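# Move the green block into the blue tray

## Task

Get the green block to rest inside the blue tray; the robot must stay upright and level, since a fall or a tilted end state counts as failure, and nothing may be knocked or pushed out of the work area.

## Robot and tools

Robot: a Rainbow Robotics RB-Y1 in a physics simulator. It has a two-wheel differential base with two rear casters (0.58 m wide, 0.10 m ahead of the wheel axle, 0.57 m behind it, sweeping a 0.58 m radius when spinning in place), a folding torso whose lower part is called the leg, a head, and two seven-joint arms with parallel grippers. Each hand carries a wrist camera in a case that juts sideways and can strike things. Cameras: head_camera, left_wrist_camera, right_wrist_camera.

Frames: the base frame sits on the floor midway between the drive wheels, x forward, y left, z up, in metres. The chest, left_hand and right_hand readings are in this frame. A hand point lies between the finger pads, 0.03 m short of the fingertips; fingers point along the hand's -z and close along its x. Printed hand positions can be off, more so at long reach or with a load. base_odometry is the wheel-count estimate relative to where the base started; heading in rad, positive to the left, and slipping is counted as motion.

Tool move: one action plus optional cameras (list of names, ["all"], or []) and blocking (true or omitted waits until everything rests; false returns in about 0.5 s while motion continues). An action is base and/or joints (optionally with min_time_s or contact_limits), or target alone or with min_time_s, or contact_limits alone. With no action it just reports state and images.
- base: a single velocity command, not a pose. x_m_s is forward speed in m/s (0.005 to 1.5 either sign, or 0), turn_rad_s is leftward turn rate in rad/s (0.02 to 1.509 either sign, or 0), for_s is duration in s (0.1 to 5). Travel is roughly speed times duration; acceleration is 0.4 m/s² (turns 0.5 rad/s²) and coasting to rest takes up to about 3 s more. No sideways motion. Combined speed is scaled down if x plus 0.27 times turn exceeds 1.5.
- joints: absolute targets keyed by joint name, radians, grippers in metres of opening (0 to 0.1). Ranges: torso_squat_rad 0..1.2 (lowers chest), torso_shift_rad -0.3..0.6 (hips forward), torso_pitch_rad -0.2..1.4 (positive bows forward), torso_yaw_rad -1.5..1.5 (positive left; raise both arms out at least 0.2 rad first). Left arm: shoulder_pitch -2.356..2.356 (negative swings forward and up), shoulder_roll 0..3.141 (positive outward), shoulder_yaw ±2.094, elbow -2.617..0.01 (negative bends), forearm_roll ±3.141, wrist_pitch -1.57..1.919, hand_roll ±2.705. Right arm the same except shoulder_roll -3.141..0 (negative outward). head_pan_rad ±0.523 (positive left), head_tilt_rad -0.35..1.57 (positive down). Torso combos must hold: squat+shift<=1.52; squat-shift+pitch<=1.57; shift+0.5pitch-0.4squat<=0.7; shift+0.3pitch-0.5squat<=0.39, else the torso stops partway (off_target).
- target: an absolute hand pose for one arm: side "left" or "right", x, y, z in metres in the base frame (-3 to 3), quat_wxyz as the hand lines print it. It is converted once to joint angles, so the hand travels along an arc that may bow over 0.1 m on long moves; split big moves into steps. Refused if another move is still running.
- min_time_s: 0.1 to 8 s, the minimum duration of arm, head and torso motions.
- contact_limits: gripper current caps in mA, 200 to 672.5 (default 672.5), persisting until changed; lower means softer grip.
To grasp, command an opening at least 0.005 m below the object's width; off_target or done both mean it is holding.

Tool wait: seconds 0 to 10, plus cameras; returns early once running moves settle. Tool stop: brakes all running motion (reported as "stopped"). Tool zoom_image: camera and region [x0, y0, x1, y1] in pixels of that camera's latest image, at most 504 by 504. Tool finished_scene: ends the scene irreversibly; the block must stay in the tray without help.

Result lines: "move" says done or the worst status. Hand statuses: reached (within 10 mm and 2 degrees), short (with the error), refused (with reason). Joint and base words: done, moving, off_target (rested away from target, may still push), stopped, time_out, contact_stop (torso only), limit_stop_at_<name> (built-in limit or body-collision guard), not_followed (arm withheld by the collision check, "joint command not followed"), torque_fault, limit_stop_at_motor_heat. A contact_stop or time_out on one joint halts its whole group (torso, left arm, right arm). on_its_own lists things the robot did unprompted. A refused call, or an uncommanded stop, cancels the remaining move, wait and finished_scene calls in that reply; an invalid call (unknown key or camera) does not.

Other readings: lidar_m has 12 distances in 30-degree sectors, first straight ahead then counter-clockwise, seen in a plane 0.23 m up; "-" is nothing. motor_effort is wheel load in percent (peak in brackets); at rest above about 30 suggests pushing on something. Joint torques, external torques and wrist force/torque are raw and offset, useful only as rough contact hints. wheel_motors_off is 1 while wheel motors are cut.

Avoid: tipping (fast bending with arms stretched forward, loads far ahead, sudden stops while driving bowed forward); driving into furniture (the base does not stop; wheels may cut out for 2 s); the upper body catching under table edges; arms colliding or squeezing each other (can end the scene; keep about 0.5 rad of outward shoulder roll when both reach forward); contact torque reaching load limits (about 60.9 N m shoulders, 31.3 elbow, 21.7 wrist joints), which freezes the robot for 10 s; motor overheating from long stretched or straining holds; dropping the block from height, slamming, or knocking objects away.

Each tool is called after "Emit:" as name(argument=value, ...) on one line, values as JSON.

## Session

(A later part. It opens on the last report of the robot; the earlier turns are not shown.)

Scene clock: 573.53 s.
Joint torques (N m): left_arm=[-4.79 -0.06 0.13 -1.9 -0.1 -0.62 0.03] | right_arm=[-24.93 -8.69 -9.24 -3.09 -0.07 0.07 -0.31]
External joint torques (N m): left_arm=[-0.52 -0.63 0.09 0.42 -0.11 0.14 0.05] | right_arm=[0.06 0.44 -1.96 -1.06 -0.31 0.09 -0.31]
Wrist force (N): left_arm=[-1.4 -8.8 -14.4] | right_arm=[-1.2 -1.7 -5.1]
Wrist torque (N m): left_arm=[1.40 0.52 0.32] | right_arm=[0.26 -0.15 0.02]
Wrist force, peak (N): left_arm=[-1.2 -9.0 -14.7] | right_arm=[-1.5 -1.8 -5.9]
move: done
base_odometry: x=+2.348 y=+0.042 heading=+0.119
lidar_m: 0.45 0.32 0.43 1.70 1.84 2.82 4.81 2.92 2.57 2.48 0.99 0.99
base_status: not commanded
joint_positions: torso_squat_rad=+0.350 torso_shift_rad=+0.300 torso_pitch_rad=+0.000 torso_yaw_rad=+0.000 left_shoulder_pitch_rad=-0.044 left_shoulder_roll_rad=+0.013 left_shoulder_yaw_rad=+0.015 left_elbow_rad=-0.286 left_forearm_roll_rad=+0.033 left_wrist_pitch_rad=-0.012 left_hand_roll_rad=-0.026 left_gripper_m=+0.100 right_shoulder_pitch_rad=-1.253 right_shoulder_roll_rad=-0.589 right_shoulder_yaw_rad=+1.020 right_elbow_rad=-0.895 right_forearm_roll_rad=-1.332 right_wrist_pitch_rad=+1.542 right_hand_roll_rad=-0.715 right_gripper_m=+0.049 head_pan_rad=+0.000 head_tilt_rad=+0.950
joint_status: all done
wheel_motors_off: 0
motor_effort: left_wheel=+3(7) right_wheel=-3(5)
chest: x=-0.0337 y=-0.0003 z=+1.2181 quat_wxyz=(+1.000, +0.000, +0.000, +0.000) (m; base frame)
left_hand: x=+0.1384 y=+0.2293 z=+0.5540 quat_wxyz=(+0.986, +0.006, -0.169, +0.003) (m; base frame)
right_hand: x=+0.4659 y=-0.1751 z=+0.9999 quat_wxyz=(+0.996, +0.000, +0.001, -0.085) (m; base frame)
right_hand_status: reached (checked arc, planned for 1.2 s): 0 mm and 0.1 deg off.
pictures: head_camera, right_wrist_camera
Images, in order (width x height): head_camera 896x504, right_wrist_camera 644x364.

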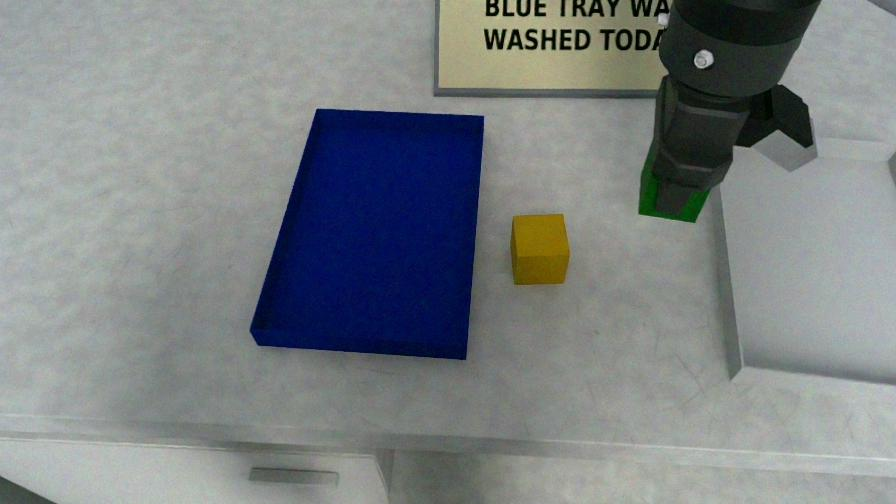

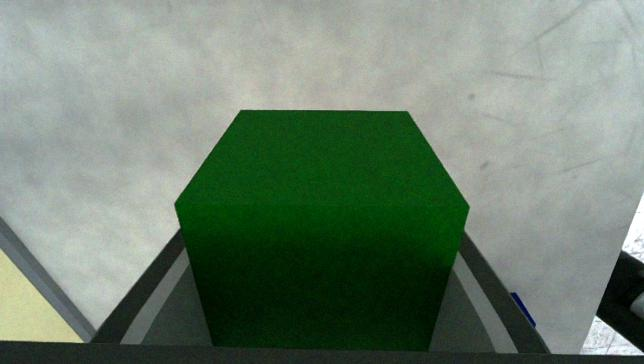

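Emit:
move(joints={"left_shoulder_roll_rad": 0.35}, min_time_s=0.8, cameras=[])

Emit:
move(joints={"torso_yaw_rad": 0.5}, min_time_s=1.5, cameras=["head_camera", "right_wrist_camera"])

Scene clock: 635.30 s.
Joint torques (N m): left_arm=[-4.47 7.64 0.89 -1.78 -0.05 -0.3 0.01] | right_arm=[-24.74 -8.62 -9.08 -3.05 -0.12 0.02 -0.34]
External joint torques (N m): left_arm=[-0.14 -2.3 -0.3 0.47 -0.1 0.44 0.02] | right_arm=[0.25 0.51 -1.8 -1.02 -0.36 0.03 -0.34]
Wrist force (N): left_arm=[-1.6 -11.0 -13.7] | right_arm=[-0.8 -1.7 -4.7]
Wrist torque (N m): left_arm=[1.53 0.51 0.30] | right_arm=[0.22 -0.12 0.01]
Wrist force, peak (N): left_arm=[-1.6 -11.1 -14.3] | right_arm=[-1.1 -1.5 -5.8]
move: done
base_odometry: x=+2.348 y=+0.042 heading=+0.119
lidar_m: 0.45 0.33 0.43 1.71 1.84 2.83 4.81 2.92 2.56 2.48 0.99 0.99
base_status: not commanded
joint_positions: torso_squat_rad=+0.350 torso_shift_rad=+0.300 torso_pitch_rad=+0.000 torso_yaw_rad=+0.000 left_shoulder_pitch_rad=-0.044 left_shoulder_roll_rad=+0.350 left_shoulder_yaw_rad=+0.015 left_elbow_rad=-0.286 left_forearm_roll_rad=+0.033 left_wrist_pitch_rad=-0.012 left_hand_roll_rad=-0.026 left_gripper_m=+0.100 right_shoulder_pitch_rad=-1.253 right_shoulder_roll_rad=-0.589 right_shoulder_yaw_rad=+1.020 right_elbow_rad=-0.895 right_forearm_roll_rad=-1.332 right_wrist_pitch_rad=+1.542 right_hand_roll_rad=-0.715 right_gripper_m=+0.049 head_pan_rad=+0.000 head_tilt_rad=+0.950
joint_status: all done
wheel_motors_off: 0
motor_effort: left_wheel=+6(6) right_wheel=-4(5)
chest: x=-0.0337 y=-0.0003 z=+1.2181 quat_wxyz=(+1.000, +0.000, +0.000, +0.000) (m; base frame)
left_hand: x=+0.1402 y=+0.4774 z=+0.6004 quat_wxyz=(+0.970, +0.172, -0.169, -0.019) (m; base frame)
right_hand: x=+0.4659 y=-0.1751 z=+0.9999 quat_wxyz=(+0.996, +0.000, +0.001, -0.085) (m; base frame)
pictures: none
No camera images: "cameras" was empty.

Scene clock: 637.10 s.
Joint torques (N m): left_arm=[-4.94 8.41 0.93 -2.11 -0.21 -0.56 0.06] | right_arm=[-24.9 -8.67 -9.37 -2.62 0.05 0.02 -0.26]
External joint torques (N m): left_arm=[-0.61 -1.54 -0.26 0.14 -0.27 0.18 0.07] | right_arm=[0.1 0.45 -2.09 -0.59 -0.2 0.03 -0.26]
Wrist force (N): left_arm=[-1.2 -11.0 -14.2] | right_arm=[-1.1 -1.3 -5.0]
Wrist torque (N m): left_arm=[1.56 0.56 0.33] | right_arm=[0.22 -0.17 0.00]
Wrist force, peak (N): left_arm=[-1.0 -11.3 -14.3] | right_arm=[-0.9 -2.5 -5.5]
move: done
base_odometry: x=+2.348 y=+0.042 heading=+0.119
lidar_m: 0.46 0.33 0.43 1.71 1.84 2.83 4.81 2.93 2.56 2.47 1.00 0.99
base_status: not commanded
joint_positions: torso_squat_rad=+0.350 torso_shift_rad=+0.300 torso_pitch_rad=+0.000 torso_yaw_rad=+0.500 left_shoulder_pitch_rad=-0.044 left_shoulder_roll_rad=+0.350 left_shoulder_yaw_rad=+0.015 left_elbow_rad=-0.286 left_forearm_roll_rad=+0.033 left_wrist_pitch_rad=-0.012 left_hand_roll_rad=-0.026 left_gripper_m=+0.100 right_shoulder_pitch_rad=-1.253 right_shoulder_roll_rad=-0.589 right_shoulder_yaw_rad=+1.020 right_elbow_rad=-0.895 right_forearm_roll_rad=-1.332 right_wrist_pitch_rad=+1.542 right_hand_roll_rad=-0.715 right_gripper_m=+0.049 head_pan_rad=+0.000 head_tilt_rad=+0.950
joint_status: all done
wheel_motors_off: 0
motor_effort: left_wheel=+4(7) right_wheel=-4(5)
chest: x=-0.0337 y=-0.0003 z=+1.2181 quat_wxyz=(+0.969, +0.000, +0.000, +0.247) (m; base frame)
left_hand: x=-0.1100 y=+0.5022 z=+0.6004 quat_wxyz=(+0.945, +0.209, -0.121, +0.222) (m; base frame)
right_hand: x=+0.4885 y=+0.0859 z=+1.0000 quat_wxyz=(+0.986, +0.000, +0.001, +0.164) (m; base frame)
pictures: head_camera, right_wrist_camera
Images, in order (width x height): head_camera 896x504, right_wrist_camera 644x364.

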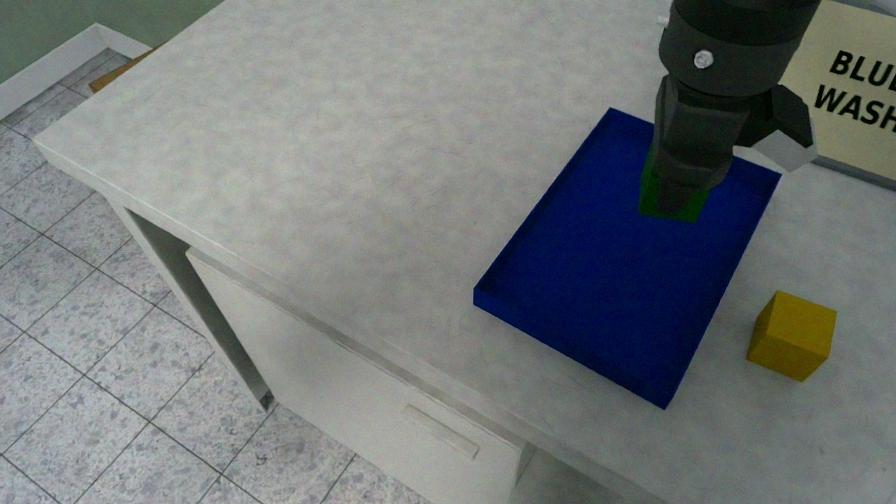

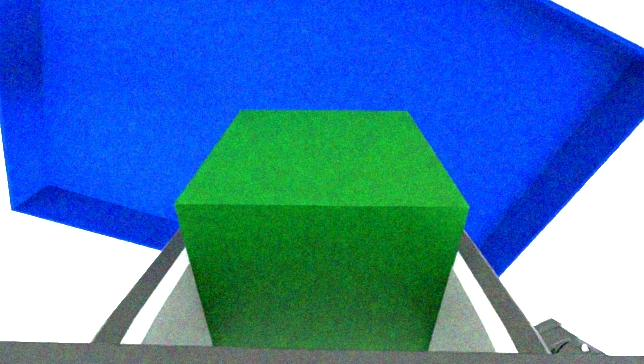

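Emit:
move(target={"side": "right", "x": 0.4885, "y": 0.0859, "z": 0.935, "quat_wxyz": [0.9864, 0, 0, 0.1643]}, min_time_s=1.8, cameras=["head_camera", "right_wrist_camera"])

Scene clock: 658.43 s.
Joint torques (N m): left_arm=[-4.9 7.97 0.64 -1.99 0.05 -0.49 0.09] | right_arm=[-22.69 -6.97 -5.54 -1.81 0.26 -0.14 0.09]
External joint torques (N m): left_arm=[-0.57 -1.98 -0.56 0.26 0 0.26 0.11] | right_arm=[2.16 1.74 0.55 0.34 0.02 -0.12 0.09]
Wrist force (N): left_arm=[-1.4 -10.6 -14.1] | right_arm=[-0.5 -1.2 -4.8]
Wrist torque (N m): left_arm=[1.48 0.51 0.31] | right_arm=[0.20 -0.09 -0.07]
Wrist force, peak (N): left_arm=[-1.4 -11.4 -14.3] | right_arm=[-0.9 -1.7 -5.8]
move: done
base_odometry: x=+2.348 y=+0.042 heading=+0.119
lidar_m: 0.45 0.33 0.43 1.70 1.84 2.83 4.80 2.93 2.56 2.47 0.99 0.99
base_status: not commanded
joint_positions: torso_squat_rad=+0.350 torso_shift_rad=+0.300 torso_pitch_rad=+0.000 torso_yaw_rad=+0.500 left_shoulder_pitch_rad=-0.044 left_shoulder_roll_rad=+0.350 left_shoulder_yaw_rad=+0.015 left_elbow_rad=-0.286 left_forearm_roll_rad=+0.033 left_wrist_pitch_rad=-0.012 left_hand_roll_rad=-0.026 left_gripper_m=+0.100 right_shoulder_pitch_rad=-1.180 right_shoulder_roll_rad=-0.490 right_shoulder_yaw_rad=+1.054 right_elbow_rad=-0.741 right_forearm_roll_rad=-1.288 right_wrist_pitch_rad=+1.404 right_hand_roll_rad=-0.643 right_gripper_m=+0.049 head_pan_rad=+0.000 head_tilt_rad=+0.950
joint_status: all done
wheel_motors_off: 0
motor_effort: left_wheel=+8(8) right_wheel=-3(5)
chest: x=-0.0337 y=-0.0003 z=+1.2181 quat_wxyz=(+0.969, +0.000, +0.000, +0.247) (m; base frame)
left_hand: x=-0.1100 y=+0.5022 z=+0.6004 quat_wxyz=(+0.945, +0.209, -0.121, +0.222) (m; base frame)
right_hand: x=+0.4885 y=+0.0860 z=+0.9353 quat_wxyz=(+0.986, +0.000, -0.001, +0.164) (m; base frame)
right_hand_status: reached (checked arc, planned for 1.8 s): 0 mm and 0.1 deg off.
pictures: head_camera, right_wrist_camera
Images, in order (width x height): head_camera 896x504, right_wrist_camera 644x364.

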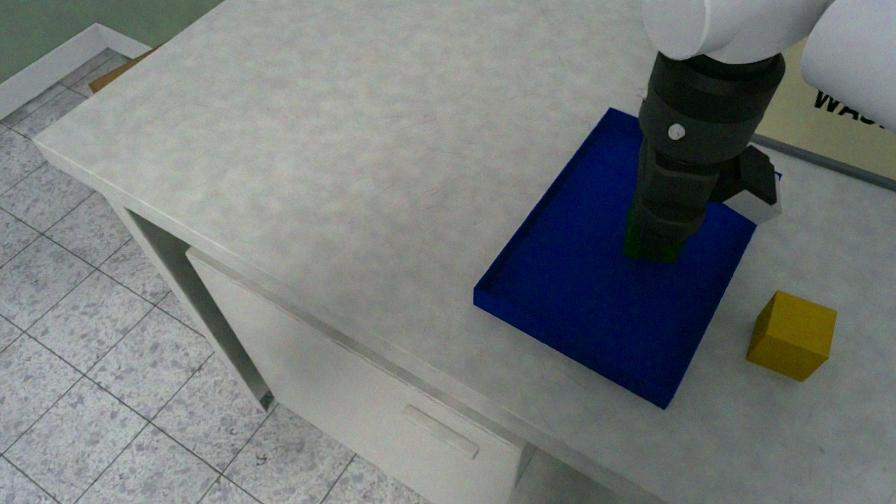

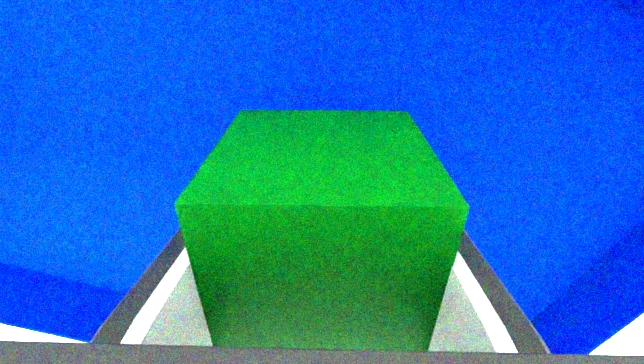

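Emit:
move(target={"side": "right", "x": 0.4885, "y": 0.0859, "z": 0.924, "quat_wxyz": [0.9864, 0, 0, 0.1643]}, min_time_s=0.8, cameras=["head_camera", "right_wrist_camera"])

Scene clock: 664.07 s.
Joint torques (N m): left_arm=[-4.92 8.67 0.58 -1.87 -0.08 -0.56 -0.02] | right_arm=[-22.55 -7.1 -5.22 -1.7 0.28 -0.16 -0.01]
External joint torques (N m): left_arm=[-0.58 -1.29 -0.61 0.39 -0.13 0.19 -0.01] | right_arm=[2.27 1.51 0.56 0.45 0.04 -0.13 -0.01]
Wrist force (N): left_arm=[-1.1 -11.0 -14.3] | right_arm=[-1.0 -1.3 -4.6]
Wrist torque (N m): left_arm=[1.55 0.56 0.29] | right_arm=[0.26 -0.15 -0.05]
Wrist force, peak (N): left_arm=[-1.9 -11.0 -14.4] | right_arm=[-0.8 -2.0 -5.6]
move: done
base_odometry: x=+2.348 y=+0.042 heading=+0.119
lidar_m: 0.46 0.32 0.42 1.70 1.84 2.82 4.81 2.92 2.57 2.48 1.00 0.99
base_status: not commanded
joint_positions: torso_squat_rad=+0.350 torso_shift_rad=+0.300 torso_pitch_rad=+0.000 torso_yaw_rad=+0.500 left_shoulder_pitch_rad=-0.044 left_shoulder_roll_rad=+0.350 left_shoulder_yaw_rad=+0.015 left_elbow_rad=-0.286 left_forearm_roll_rad=+0.033 left_wrist_pitch_rad=-0.012 left_hand_roll_rad=-0.026 left_gripper_m=+0.100 right_shoulder_pitch_rad=-1.171 right_shoulder_roll_rad=-0.468 right_shoulder_yaw_rad=+1.059 right_elbow_rad=-0.704 right_forearm_roll_rad=-1.283 right_wrist_pitch_rad=+1.381 right_hand_roll_rad=-0.625 right_gripper_m=+0.049 head_pan_rad=+0.000 head_tilt_rad=+0.950
joint_status: all done
wheel_motors_off: 0
motor_effort: left_wheel=+4(6) right_wheel=-4(4)
chest: x=-0.0337 y=-0.0003 z=+1.2181 quat_wxyz=(+0.969, +0.000, +0.000, +0.247) (m; base frame)
left_hand: x=-0.1100 y=+0.5022 z=+0.6004 quat_wxyz=(+0.945, +0.209, -0.121, +0.222) (m; base frame)
right_hand: x=+0.4883 y=+0.0857 z=+0.9247 quat_wxyz=(+0.986, +0.000, -0.001, +0.164) (m; base frame)
right_hand_status: reached (checked arc, planned for 0.8 s): 1 mm and 0.1 deg off.
pictures: head_camera, right_wrist_camera
Images, in order (width x height): head_camera 896x504, right_wrist_camera 644x364.

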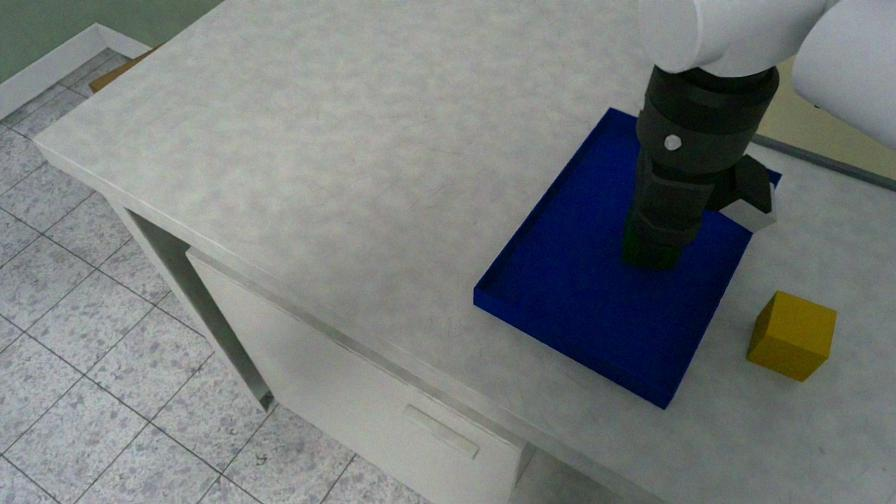

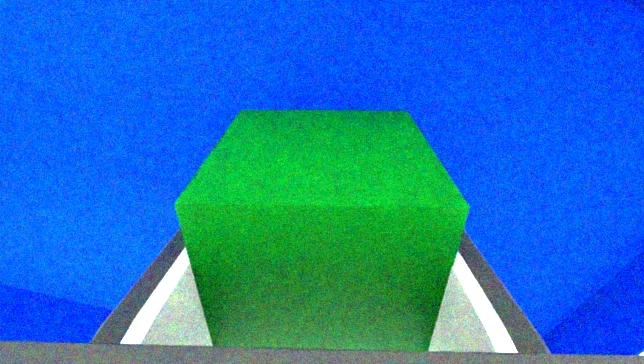

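Emit:
move(target={"side": "right", "x": 0.4885, "y": 0.0859, "z": 0.9185, "quat_wxyz": [0.9864, 0, 0, 0.1643]}, min_time_s=0.7, cameras=["right_wrist_camera"])

Scene clock: 668.83 s.
Joint torques (N m): left_arm=[-4.82 8.45 1.16 -2.17 0.13 -0.76 0.12] | right_arm=[-22.55 -6.68 -4.83 -1.73 0.29 -0.26 0]
External joint torques (N m): left_arm=[-0.49 -1.5 -0.04 0.08 0.08 -0.02 0.13] | right_arm=[2.27 1.86 0.7 0.4 0.05 -0.23 0]
Wrist force (N): left_arm=[-1.3 -11.0 -13.9] | right_arm=[-0.6 -1.6 -4.7]
Wrist torque (N m): left_arm=[1.57 0.53 0.31] | right_arm=[0.27 -0.12 -0.06]
Wrist force, peak (N): left_arm=[-1.5 -11.0 -14.5] | right_arm=[-0.5 -1.1 -5.7]
move: done
base_odometry: x=+2.348 y=+0.042 heading=+0.119
lidar_m: 0.45 0.33 0.43 1.70 1.84 2.82 4.81 2.92 2.56 2.47 0.99 0.99
base_status: not commanded
joint_positions: torso_squat_rad=+0.350 torso_shift_rad=+0.300 torso_pitch_rad=+0.000 torso_yaw_rad=+0.500 left_shoulder_pitch_rad=-0.044 left_shoulder_roll_rad=+0.350 left_shoulder_yaw_rad=+0.015 left_elbow_rad=-0.286 left_forearm_roll_rad=+0.033 left_wrist_pitch_rad=-0.012 left_hand_roll_rad=-0.026 left_gripper_m=+0.100 right_shoulder_pitch_rad=-1.169 right_shoulder_roll_rad=-0.452 right_shoulder_yaw_rad=+1.060 right_elbow_rad=-0.671 right_forearm_roll_rad=-1.281 right_wrist_pitch_rad=+1.367 right_hand_roll_rad=-0.609 right_gripper_m=+0.049 head_pan_rad=+0.000 head_tilt_rad=+0.950
joint_status: all done
wheel_motors_off: 0
motor_effort: left_wheel=+6(9) right_wheel=-4(5)
chest: x=-0.0337 y=-0.0003 z=+1.2181 quat_wxyz=(+0.969, +0.000, +0.000, +0.247) (m; base frame)
left_hand: x=-0.1100 y=+0.5022 z=+0.6004 quat_wxyz=(+0.945, +0.209, -0.121, +0.222) (m; base frame)
right_hand: x=+0.4885 y=+0.0859 z=+0.9190 quat_wxyz=(+0.986, +0.000, -0.001, +0.164) (m; base frame)
right_hand_status: reached (checked arc, planned for 0.7 s): 0 mm and 0.1 deg off.
pictures: right_wrist_camera
Images, in order (width x height): right_wrist_camera 644x364.

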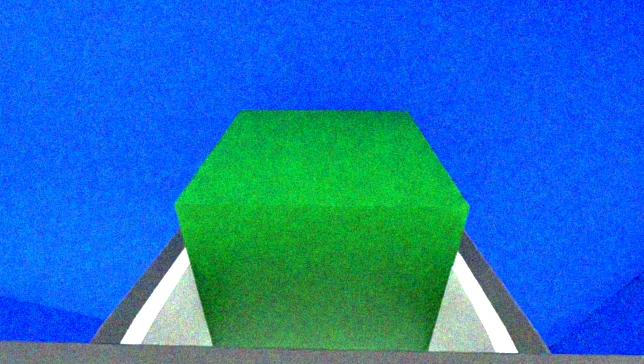

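Emit:
move(target={"side": "right", "x": 0.4885, "y": 0.0859, "z": 0.9145, "quat_wxyz": [0.9864, 0, 0, 0.1643]}, min_time_s=0.7, cameras=[])

Scene clock: 673.50 s.
Joint torques (N m): left_arm=[-5.13 8.27 1.04 -1.96 0.05 -0.62 -0.05] | right_arm=[-22.45 -6.76 -4.48 -1.72 0.33 -0.18 0.08]
External joint torques (N m): left_arm=[-0.8 -1.69 -0.15 0.29 0 0.13 -0.04] | right_arm=[2.37 1.74 0.86 0.4 0.09 -0.16 0.08]
Wrist force (N): left_arm=[-1.3 -10.9 -14.0] | right_arm=[-1.6 -1.2 -4.7]
Wrist torque (N m): left_arm=[1.53 0.53 0.31] | right_arm=[0.21 -0.21 -0.09]
Wrist force, peak (N): left_arm=[-1.3 -11.2 -14.4] | right_arm=[-0.2 -2.4 -6.0]
move: done
base_odometry: x=+2.348 y=+0.042 heading=+0.119
lidar_m: 0.45 0.32 0.44 1.70 1.84 2.83 4.81 2.91 2.56 2.47 1.00 0.99
base_status: not commanded
joint_positions: torso_squat_rad=+0.350 torso_shift_rad=+0.300 torso_pitch_rad=+0.000 torso_yaw_rad=+0.500 left_shoulder_pitch_rad=-0.044 left_shoulder_roll_rad=+0.350 left_shoulder_yaw_rad=+0.015 left_elbow_rad=-0.286 left_forearm_roll_rad=+0.033 left_wrist_pitch_rad=-0.012 left_hand_roll_rad=-0.026 left_gripper_m=+0.100 right_shoulder_pitch_rad=-1.167 right_shoulder_roll_rad=-0.439 right_shoulder_yaw_rad=+1.061 right_elbow_rad=-0.648 right_forearm_roll_rad=-1.281 right_wrist_pitch_rad=+1.357 right_hand_roll_rad=-0.597 right_gripper_m=+0.049 head_pan_rad=+0.000 head_tilt_rad=+0.950
joint_status: all done
wheel_motors_off: 0
motor_effort: left_wheel=+4(7) right_wheel=-4(5)
chest: x=-0.0337 y=-0.0003 z=+1.2181 quat_wxyz=(+0.969, +0.000, +0.000, +0.247) (m; base frame)
left_hand: x=-0.1100 y=+0.5022 z=+0.6004 quat_wxyz=(+0.945, +0.209, -0.121, +0.222) (m; base frame)
right_hand: x=+0.4886 y=+0.0860 z=+0.9149 quat_wxyz=(+0.986, +0.000, -0.001, +0.164) (m; base frame)
right_hand_status: reached (checked arc, planned for 0.7 s): 0 mm and 0.1 deg off.
pictures: none
No camera images: "cameras" was empty.

Emit:
move(target={"side": "right", "x": 0.4885, "y": 0.0859, "z": 0.911, "quat_wxyz": [0.9864, 0, 0, 0.1643]}, min_time_s=0.7, cameras=["head_camera"])

Emit:
zoom_image(camera="head_camera", region=[560, 140, 800, 320])

Scene clock: 680.67 s.
Joint torques (N m): left_arm=[-5.24 8.56 1.01 -2.27 -0.09 -0.41 0.1] | right_arm=[-20.43 -4.53 -3.98 -1.35 -0.08 -0.61 0.01]
External joint torques (N m): left_arm=[-0.9 -1.39 -0.18 -0.01 -0.14 0.34 0.11] | right_arm=[4.39 3.94 1.2 0.75 -0.32 -0.58 0.01]
Wrist force (N): left_arm=[-1.2 -11.0 -14.0] | right_arm=[-2.8 -3.9 7.6]
Wrist torque (N m): left_arm=[1.55 0.53 0.30] | right_arm=[0.25 -0.35 -0.13]
Wrist force, peak (N): left_arm=[-1.6 -11.1 -14.3] | right_arm=[-3.0 -4.2 8.0]
move: done
base_odometry: x=+2.348 y=+0.042 heading=+0.119
lidar_m: 0.45 0.33 0.43 1.70 1.84 2.82 4.81 2.93 2.56 2.47 0.99 0.98
base_status: not commanded
joint_positions: torso_squat_rad=+0.350 torso_shift_rad=+0.300 torso_pitch_rad=+0.000 torso_yaw_rad=+0.500 left_shoulder_pitch_rad=-0.044 left_shoulder_roll_rad=+0.350 left_shoulder_yaw_rad=+0.015 left_elbow_rad=-0.286 left_forearm_roll_rad=+0.033 left_wrist_pitch_rad=-0.012 left_hand_roll_rad=-0.026 left_gripper_m=+0.100 right_shoulder_pitch_rad=-1.166 right_shoulder_roll_rad=-0.429 right_shoulder_yaw_rad=+1.062 right_elbow_rad=-0.627 right_forearm_roll_rad=-1.280 right_wrist_pitch_rad=+1.349 right_hand_roll_rad=-0.587 right_gripper_m=+0.049 head_pan_rad=+0.000 head_tilt_rad=+0.950
joint_status: all done
wheel_motors_off: 0
motor_effort: left_wheel=+3(8) right_wheel=-4(5)
chest: x=-0.0338 y=-0.0003 z=+1.2181 quat_wxyz=(+0.969, +0.000, +0.000, +0.247) (m; base frame)
left_hand: x=-0.1100 y=+0.5022 z=+0.6004 quat_wxyz=(+0.945, +0.209, -0.122, +0.222) (m; base frame)
right_hand: x=+0.4889 y=+0.0859 z=+0.9119 quat_wxyz=(+0.986, +0.000, -0.001, +0.164) (m; base frame)
right_hand_status: reached (checked arc, planned for 0.7 s): 1 mm and 0.1 deg off.
pictures: head_camera
Images, in order (width x height): head_camera 896x504.

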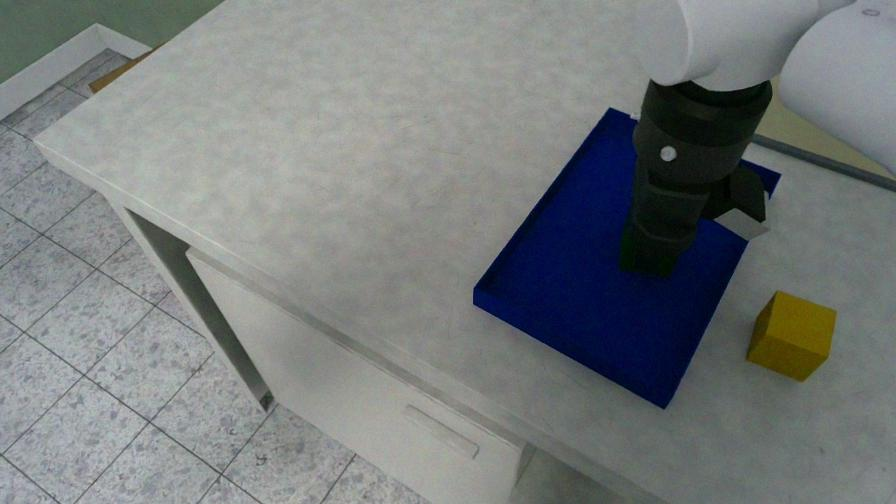

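Scaled by 2.100.

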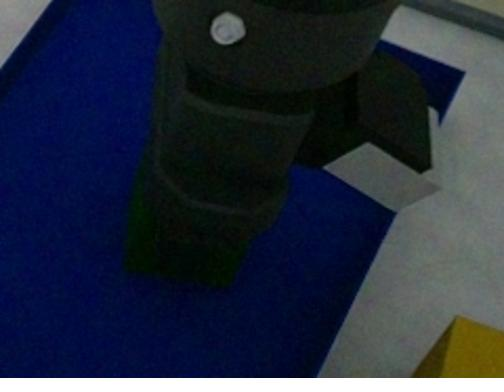

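Emit:
move(joints={"right_gripper_m": 0.09}, cameras=["right_wrist_camera"])

Emit:
move(target={"side": "right", "x": 0.4885, "y": 0.0859, "z": 0.96, "quat_wxyz": [0.9864, 0, 0, 0.1643]}, min_time_s=1.2, cameras=["head_camera", "right_wrist_camera"])

Scene clock: 695.70 s.
Joint torques (N m): left_arm=[-5.24 8.55 0.91 -1.81 -0.09 -0.54 0.01] | right_arm=[-22.08 -6.63 -4.24 -1.62 0.03 -0.19 0.05]
External joint torques (N m): left_arm=[-0.9 -1.4 -0.28 0.44 -0.14 0.2 0.02] | right_arm=[2.74 1.83 0.93 0.49 -0.21 -0.16 0.05]
Wrist force (N): left_arm=[-1.4 -10.8 -14.1] | right_arm=[-1.3 -1.7 -4.4]
Wrist torque (N m): left_arm=[1.52 0.54 0.29] | right_arm=[0.28 -0.19 -0.05]
Wrist force, peak (N): left_arm=[-1.3 -11.3 -14.4] | right_arm=[-3.3 -3.7 7.8]
move: done
base_odometry: x=+2.348 y=+0.042 heading=+0.119
lidar_m: 0.45 0.32 0.43 1.70 1.84 2.82 4.81 2.92 2.56 2.47 1.00 1.00
base_status: not commanded
joint_positions: torso_squat_rad=+0.350 torso_shift_rad=+0.300 torso_pitch_rad=+0.000 torso_yaw_rad=+0.500 left_shoulder_pitch_rad=-0.044 left_shoulder_roll_rad=+0.350 left_shoulder_yaw_rad=+0.015 left_elbow_rad=-0.286 left_forearm_roll_rad=+0.033 left_wrist_pitch_rad=-0.012 left_hand_roll_rad=-0.026 left_gripper_m=+0.100 right_shoulder_pitch_rad=-1.166 right_shoulder_roll_rad=-0.429 right_shoulder_yaw_rad=+1.062 right_elbow_rad=-0.627 right_forearm_roll_rad=-1.280 right_wrist_pitch_rad=+1.349 right_hand_roll_rad=-0.587 right_gripper_m=+0.090 head_pan_rad=+0.000 head_tilt_rad=+0.950
joint_status: all done
wheel_motors_off: 0
motor_effort: left_wheel=+4(6) right_wheel=-5(5)
chest: x=-0.0338 y=-0.0003 z=+1.2181 quat_wxyz=(+0.969, +0.000, +0.000, +0.247) (m; base frame)
left_hand: x=-0.1100 y=+0.5022 z=+0.6004 quat_wxyz=(+0.945, +0.209, -0.122, +0.222) (m; base frame)
right_hand: x=+0.4886 y=+0.0860 z=+0.9116 quat_wxyz=(+0.986, +0.000, -0.001, +0.164) (m; base frame)
pictures: right_wrist_camera
Images, in order (width x height): right_wrist_camera 644x364.

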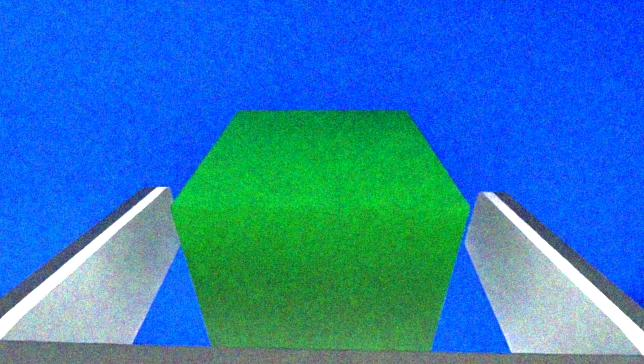

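Scene clock: 697.23 s.
Joint torques (N m): left_arm=[-5.19 8.52 1.3 -1.92 -0.12 -0.62 0.05] | right_arm=[-25.06 -8.48 -8.66 -3.23 -0.03 0.08 -0.25]
External joint torques (N m): left_arm=[-0.85 -1.44 0.1 0.33 -0.17 0.12 0.07] | right_arm=[-0.11 0.42 -2.09 -1.11 -0.27 0.09 -0.25]
Wrist force (N): left_arm=[-1.2 -10.7 -14.2] | right_arm=[-1.5 -1.6 -4.3]
Wrist torque (N m): left_arm=[1.53 0.56 0.30] | right_arm=[0.25 -0.20 -0.01]
Wrist force, peak (N): left_arm=[-1.1 -11.2 -14.4] | right_arm=[-1.4 -2.1 -5.1]
move: done
base_odometry: x=+2.348 y=+0.042 heading=+0.119
lidar_m: 0.46 0.33 0.43 1.71 1.84 2.83 4.81 2.91 2.56 2.48 1.00 0.99
base_status: not commanded
joint_positions: torso_squat_rad=+0.350 torso_shift_rad=+0.300 torso_pitch_rad=+0.000 torso_yaw_rad=+0.500 left_shoulder_pitch_rad=-0.044 left_shoulder_roll_rad=+0.350 left_shoulder_yaw_rad=+0.015 left_elbow_rad=-0.286 left_forearm_roll_rad=+0.033 left_wrist_pitch_rad=-0.012 left_hand_roll_rad=-0.026 left_gripper_m=+0.100 right_shoulder_pitch_rad=-1.208 right_shoulder_roll_rad=-0.528 right_shoulder_yaw_rad=+1.042 right_elbow_rad=-0.801 right_forearm_roll_rad=-1.304 right_wrist_pitch_rad=+1.463 right_hand_roll_rad=-0.669 right_gripper_m=+0.090 head_pan_rad=+0.000 head_tilt_rad=+0.950
joint_status: all done
wheel_motors_off: 0
motor_effort: left_wheel=+4(7) right_wheel=-3(5)
chest: x=-0.0338 y=-0.0003 z=+1.2181 quat_wxyz=(+0.969, +0.000, +0.000, +0.247) (m; base frame)
left_hand: x=-0.1100 y=+0.5022 z=+0.6004 quat_wxyz=(+0.945, +0.209, -0.122, +0.222) (m; base frame)
right_hand: x=+0.4884 y=+0.0856 z=+0.9598 quat_wxyz=(+0.986, -0.001, +0.002, +0.165) (m; base frame)
right_hand_status: reached (checked arc, planned for 1.2 s): 0 mm and 0.3 deg off.
pictures: head_camera, right_wrist_camera
Images, in order (width x height): head_camera 896x504, right_wrist_camera 644x364.

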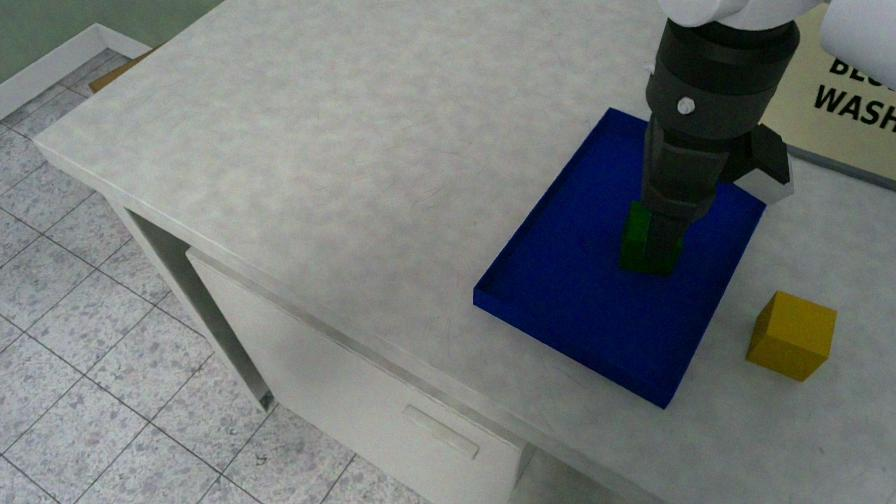

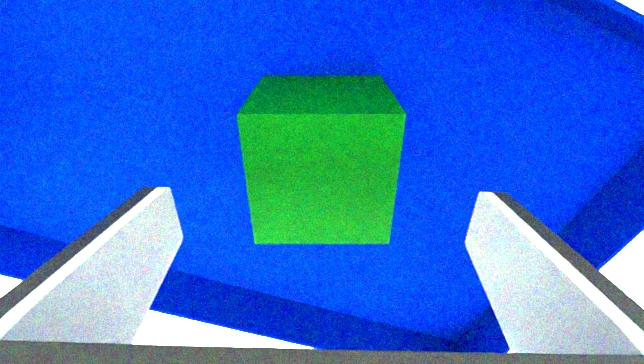

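Emit:
move(target={"side": "right", "x": 0.4885, "y": 0.0859, "z": 1.02, "quat_wxyz": [0.9864, 0, 0, 0.1643]}, min_time_s=1.0, cameras=["head_camera"])

Emit:
finished_scene()

Scene clock: 702.53 s.
Joint torques (N m): left_arm=[-4.81 8.84 1.29 -1.79 0.04 -0.6 0.06] | right_arm=[-25.05 -8.95 -9.13 -3.2 -0.04 0.07 -0.32]
External joint torques (N m): left_arm=[-0.48 -1.11 0.09 0.47 -0.01 0.14 0.07] | right_arm=[-0.02 0.24 -1.67 -1.23 -0.28 0.09 -0.32]
Wrist force (N): left_arm=[-1.7 -10.9 -14.3] | right_arm=[-1.2 -1.5 -4.3]
Wrist torque (N m): left_arm=[1.55 0.51 0.28] | right_arm=[0.24 -0.17 0.01]
Wrist force, peak (N): left_arm=[-1.4 -11.2 -14.3] | right_arm=[-0.7 -1.6 -4.9]
move: done
base_odometry: x=+2.348 y=+0.042 heading=+0.119
lidar_m: 0.46 0.33 0.44 1.70 1.84 2.82 4.81 2.93 2.56 2.47 0.99 0.99
base_status: not commanded
joint_positions: torso_squat_rad=+0.350 torso_shift_rad=+0.300 torso_pitch_rad=+0.000 torso_yaw_rad=+0.500 left_shoulder_pitch_rad=-0.044 left_shoulder_roll_rad=+0.350 left_shoulder_yaw_rad=+0.015 left_elbow_rad=-0.286 left_forearm_roll_rad=+0.033 left_wrist_pitch_rad=-0.012 left_hand_roll_rad=-0.026 left_gripper_m=+0.100 right_shoulder_pitch_rad=-1.280 right_shoulder_roll_rad=-0.609 right_shoulder_yaw_rad=+1.007 right_elbow_rad=-0.919 right_forearm_roll_rad=-1.345 right_wrist_pitch_rad=+1.582 right_hand_roll_rad=-0.726 right_gripper_m=+0.090 head_pan_rad=+0.000 head_tilt_rad=+0.950
joint_status: all done
wheel_motors_off: 0
motor_effort: left_wheel=+1(8) right_wheel=-3(5)
chest: x=-0.0338 y=-0.0003 z=+1.2181 quat_wxyz=(+0.969, +0.000, +0.000, +0.247) (m; base frame)
left_hand: x=-0.1100 y=+0.5022 z=+0.6004 quat_wxyz=(+0.945, +0.209, -0.122, +0.222) (m; base frame)
right_hand: x=+0.4886 y=+0.0858 z=+1.0198 quat_wxyz=(+0.986, -0.001, +0.001, +0.164) (m; base frame)
right_hand_status: reached (checked arc, planned for 1.0 s): 0 mm and 0.1 deg off.
pictures: head_camera
Images, in order (width x height): head_camera 896x504.

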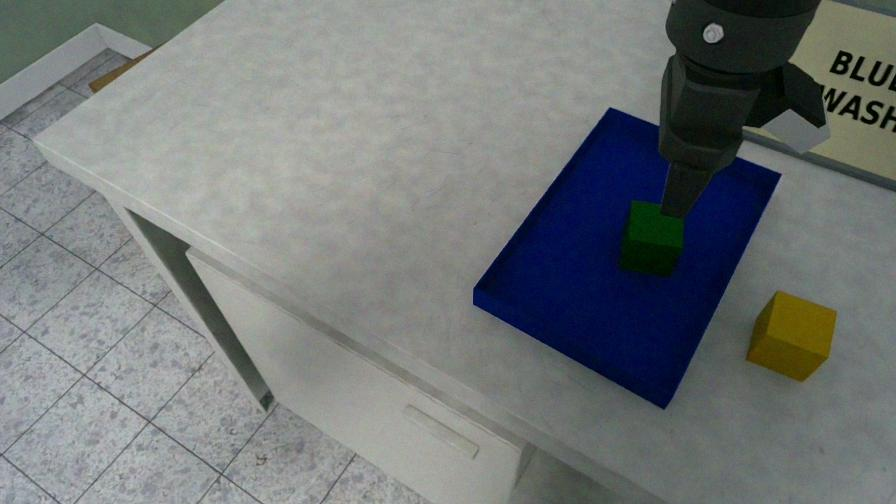

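The scene is finished: the task was done.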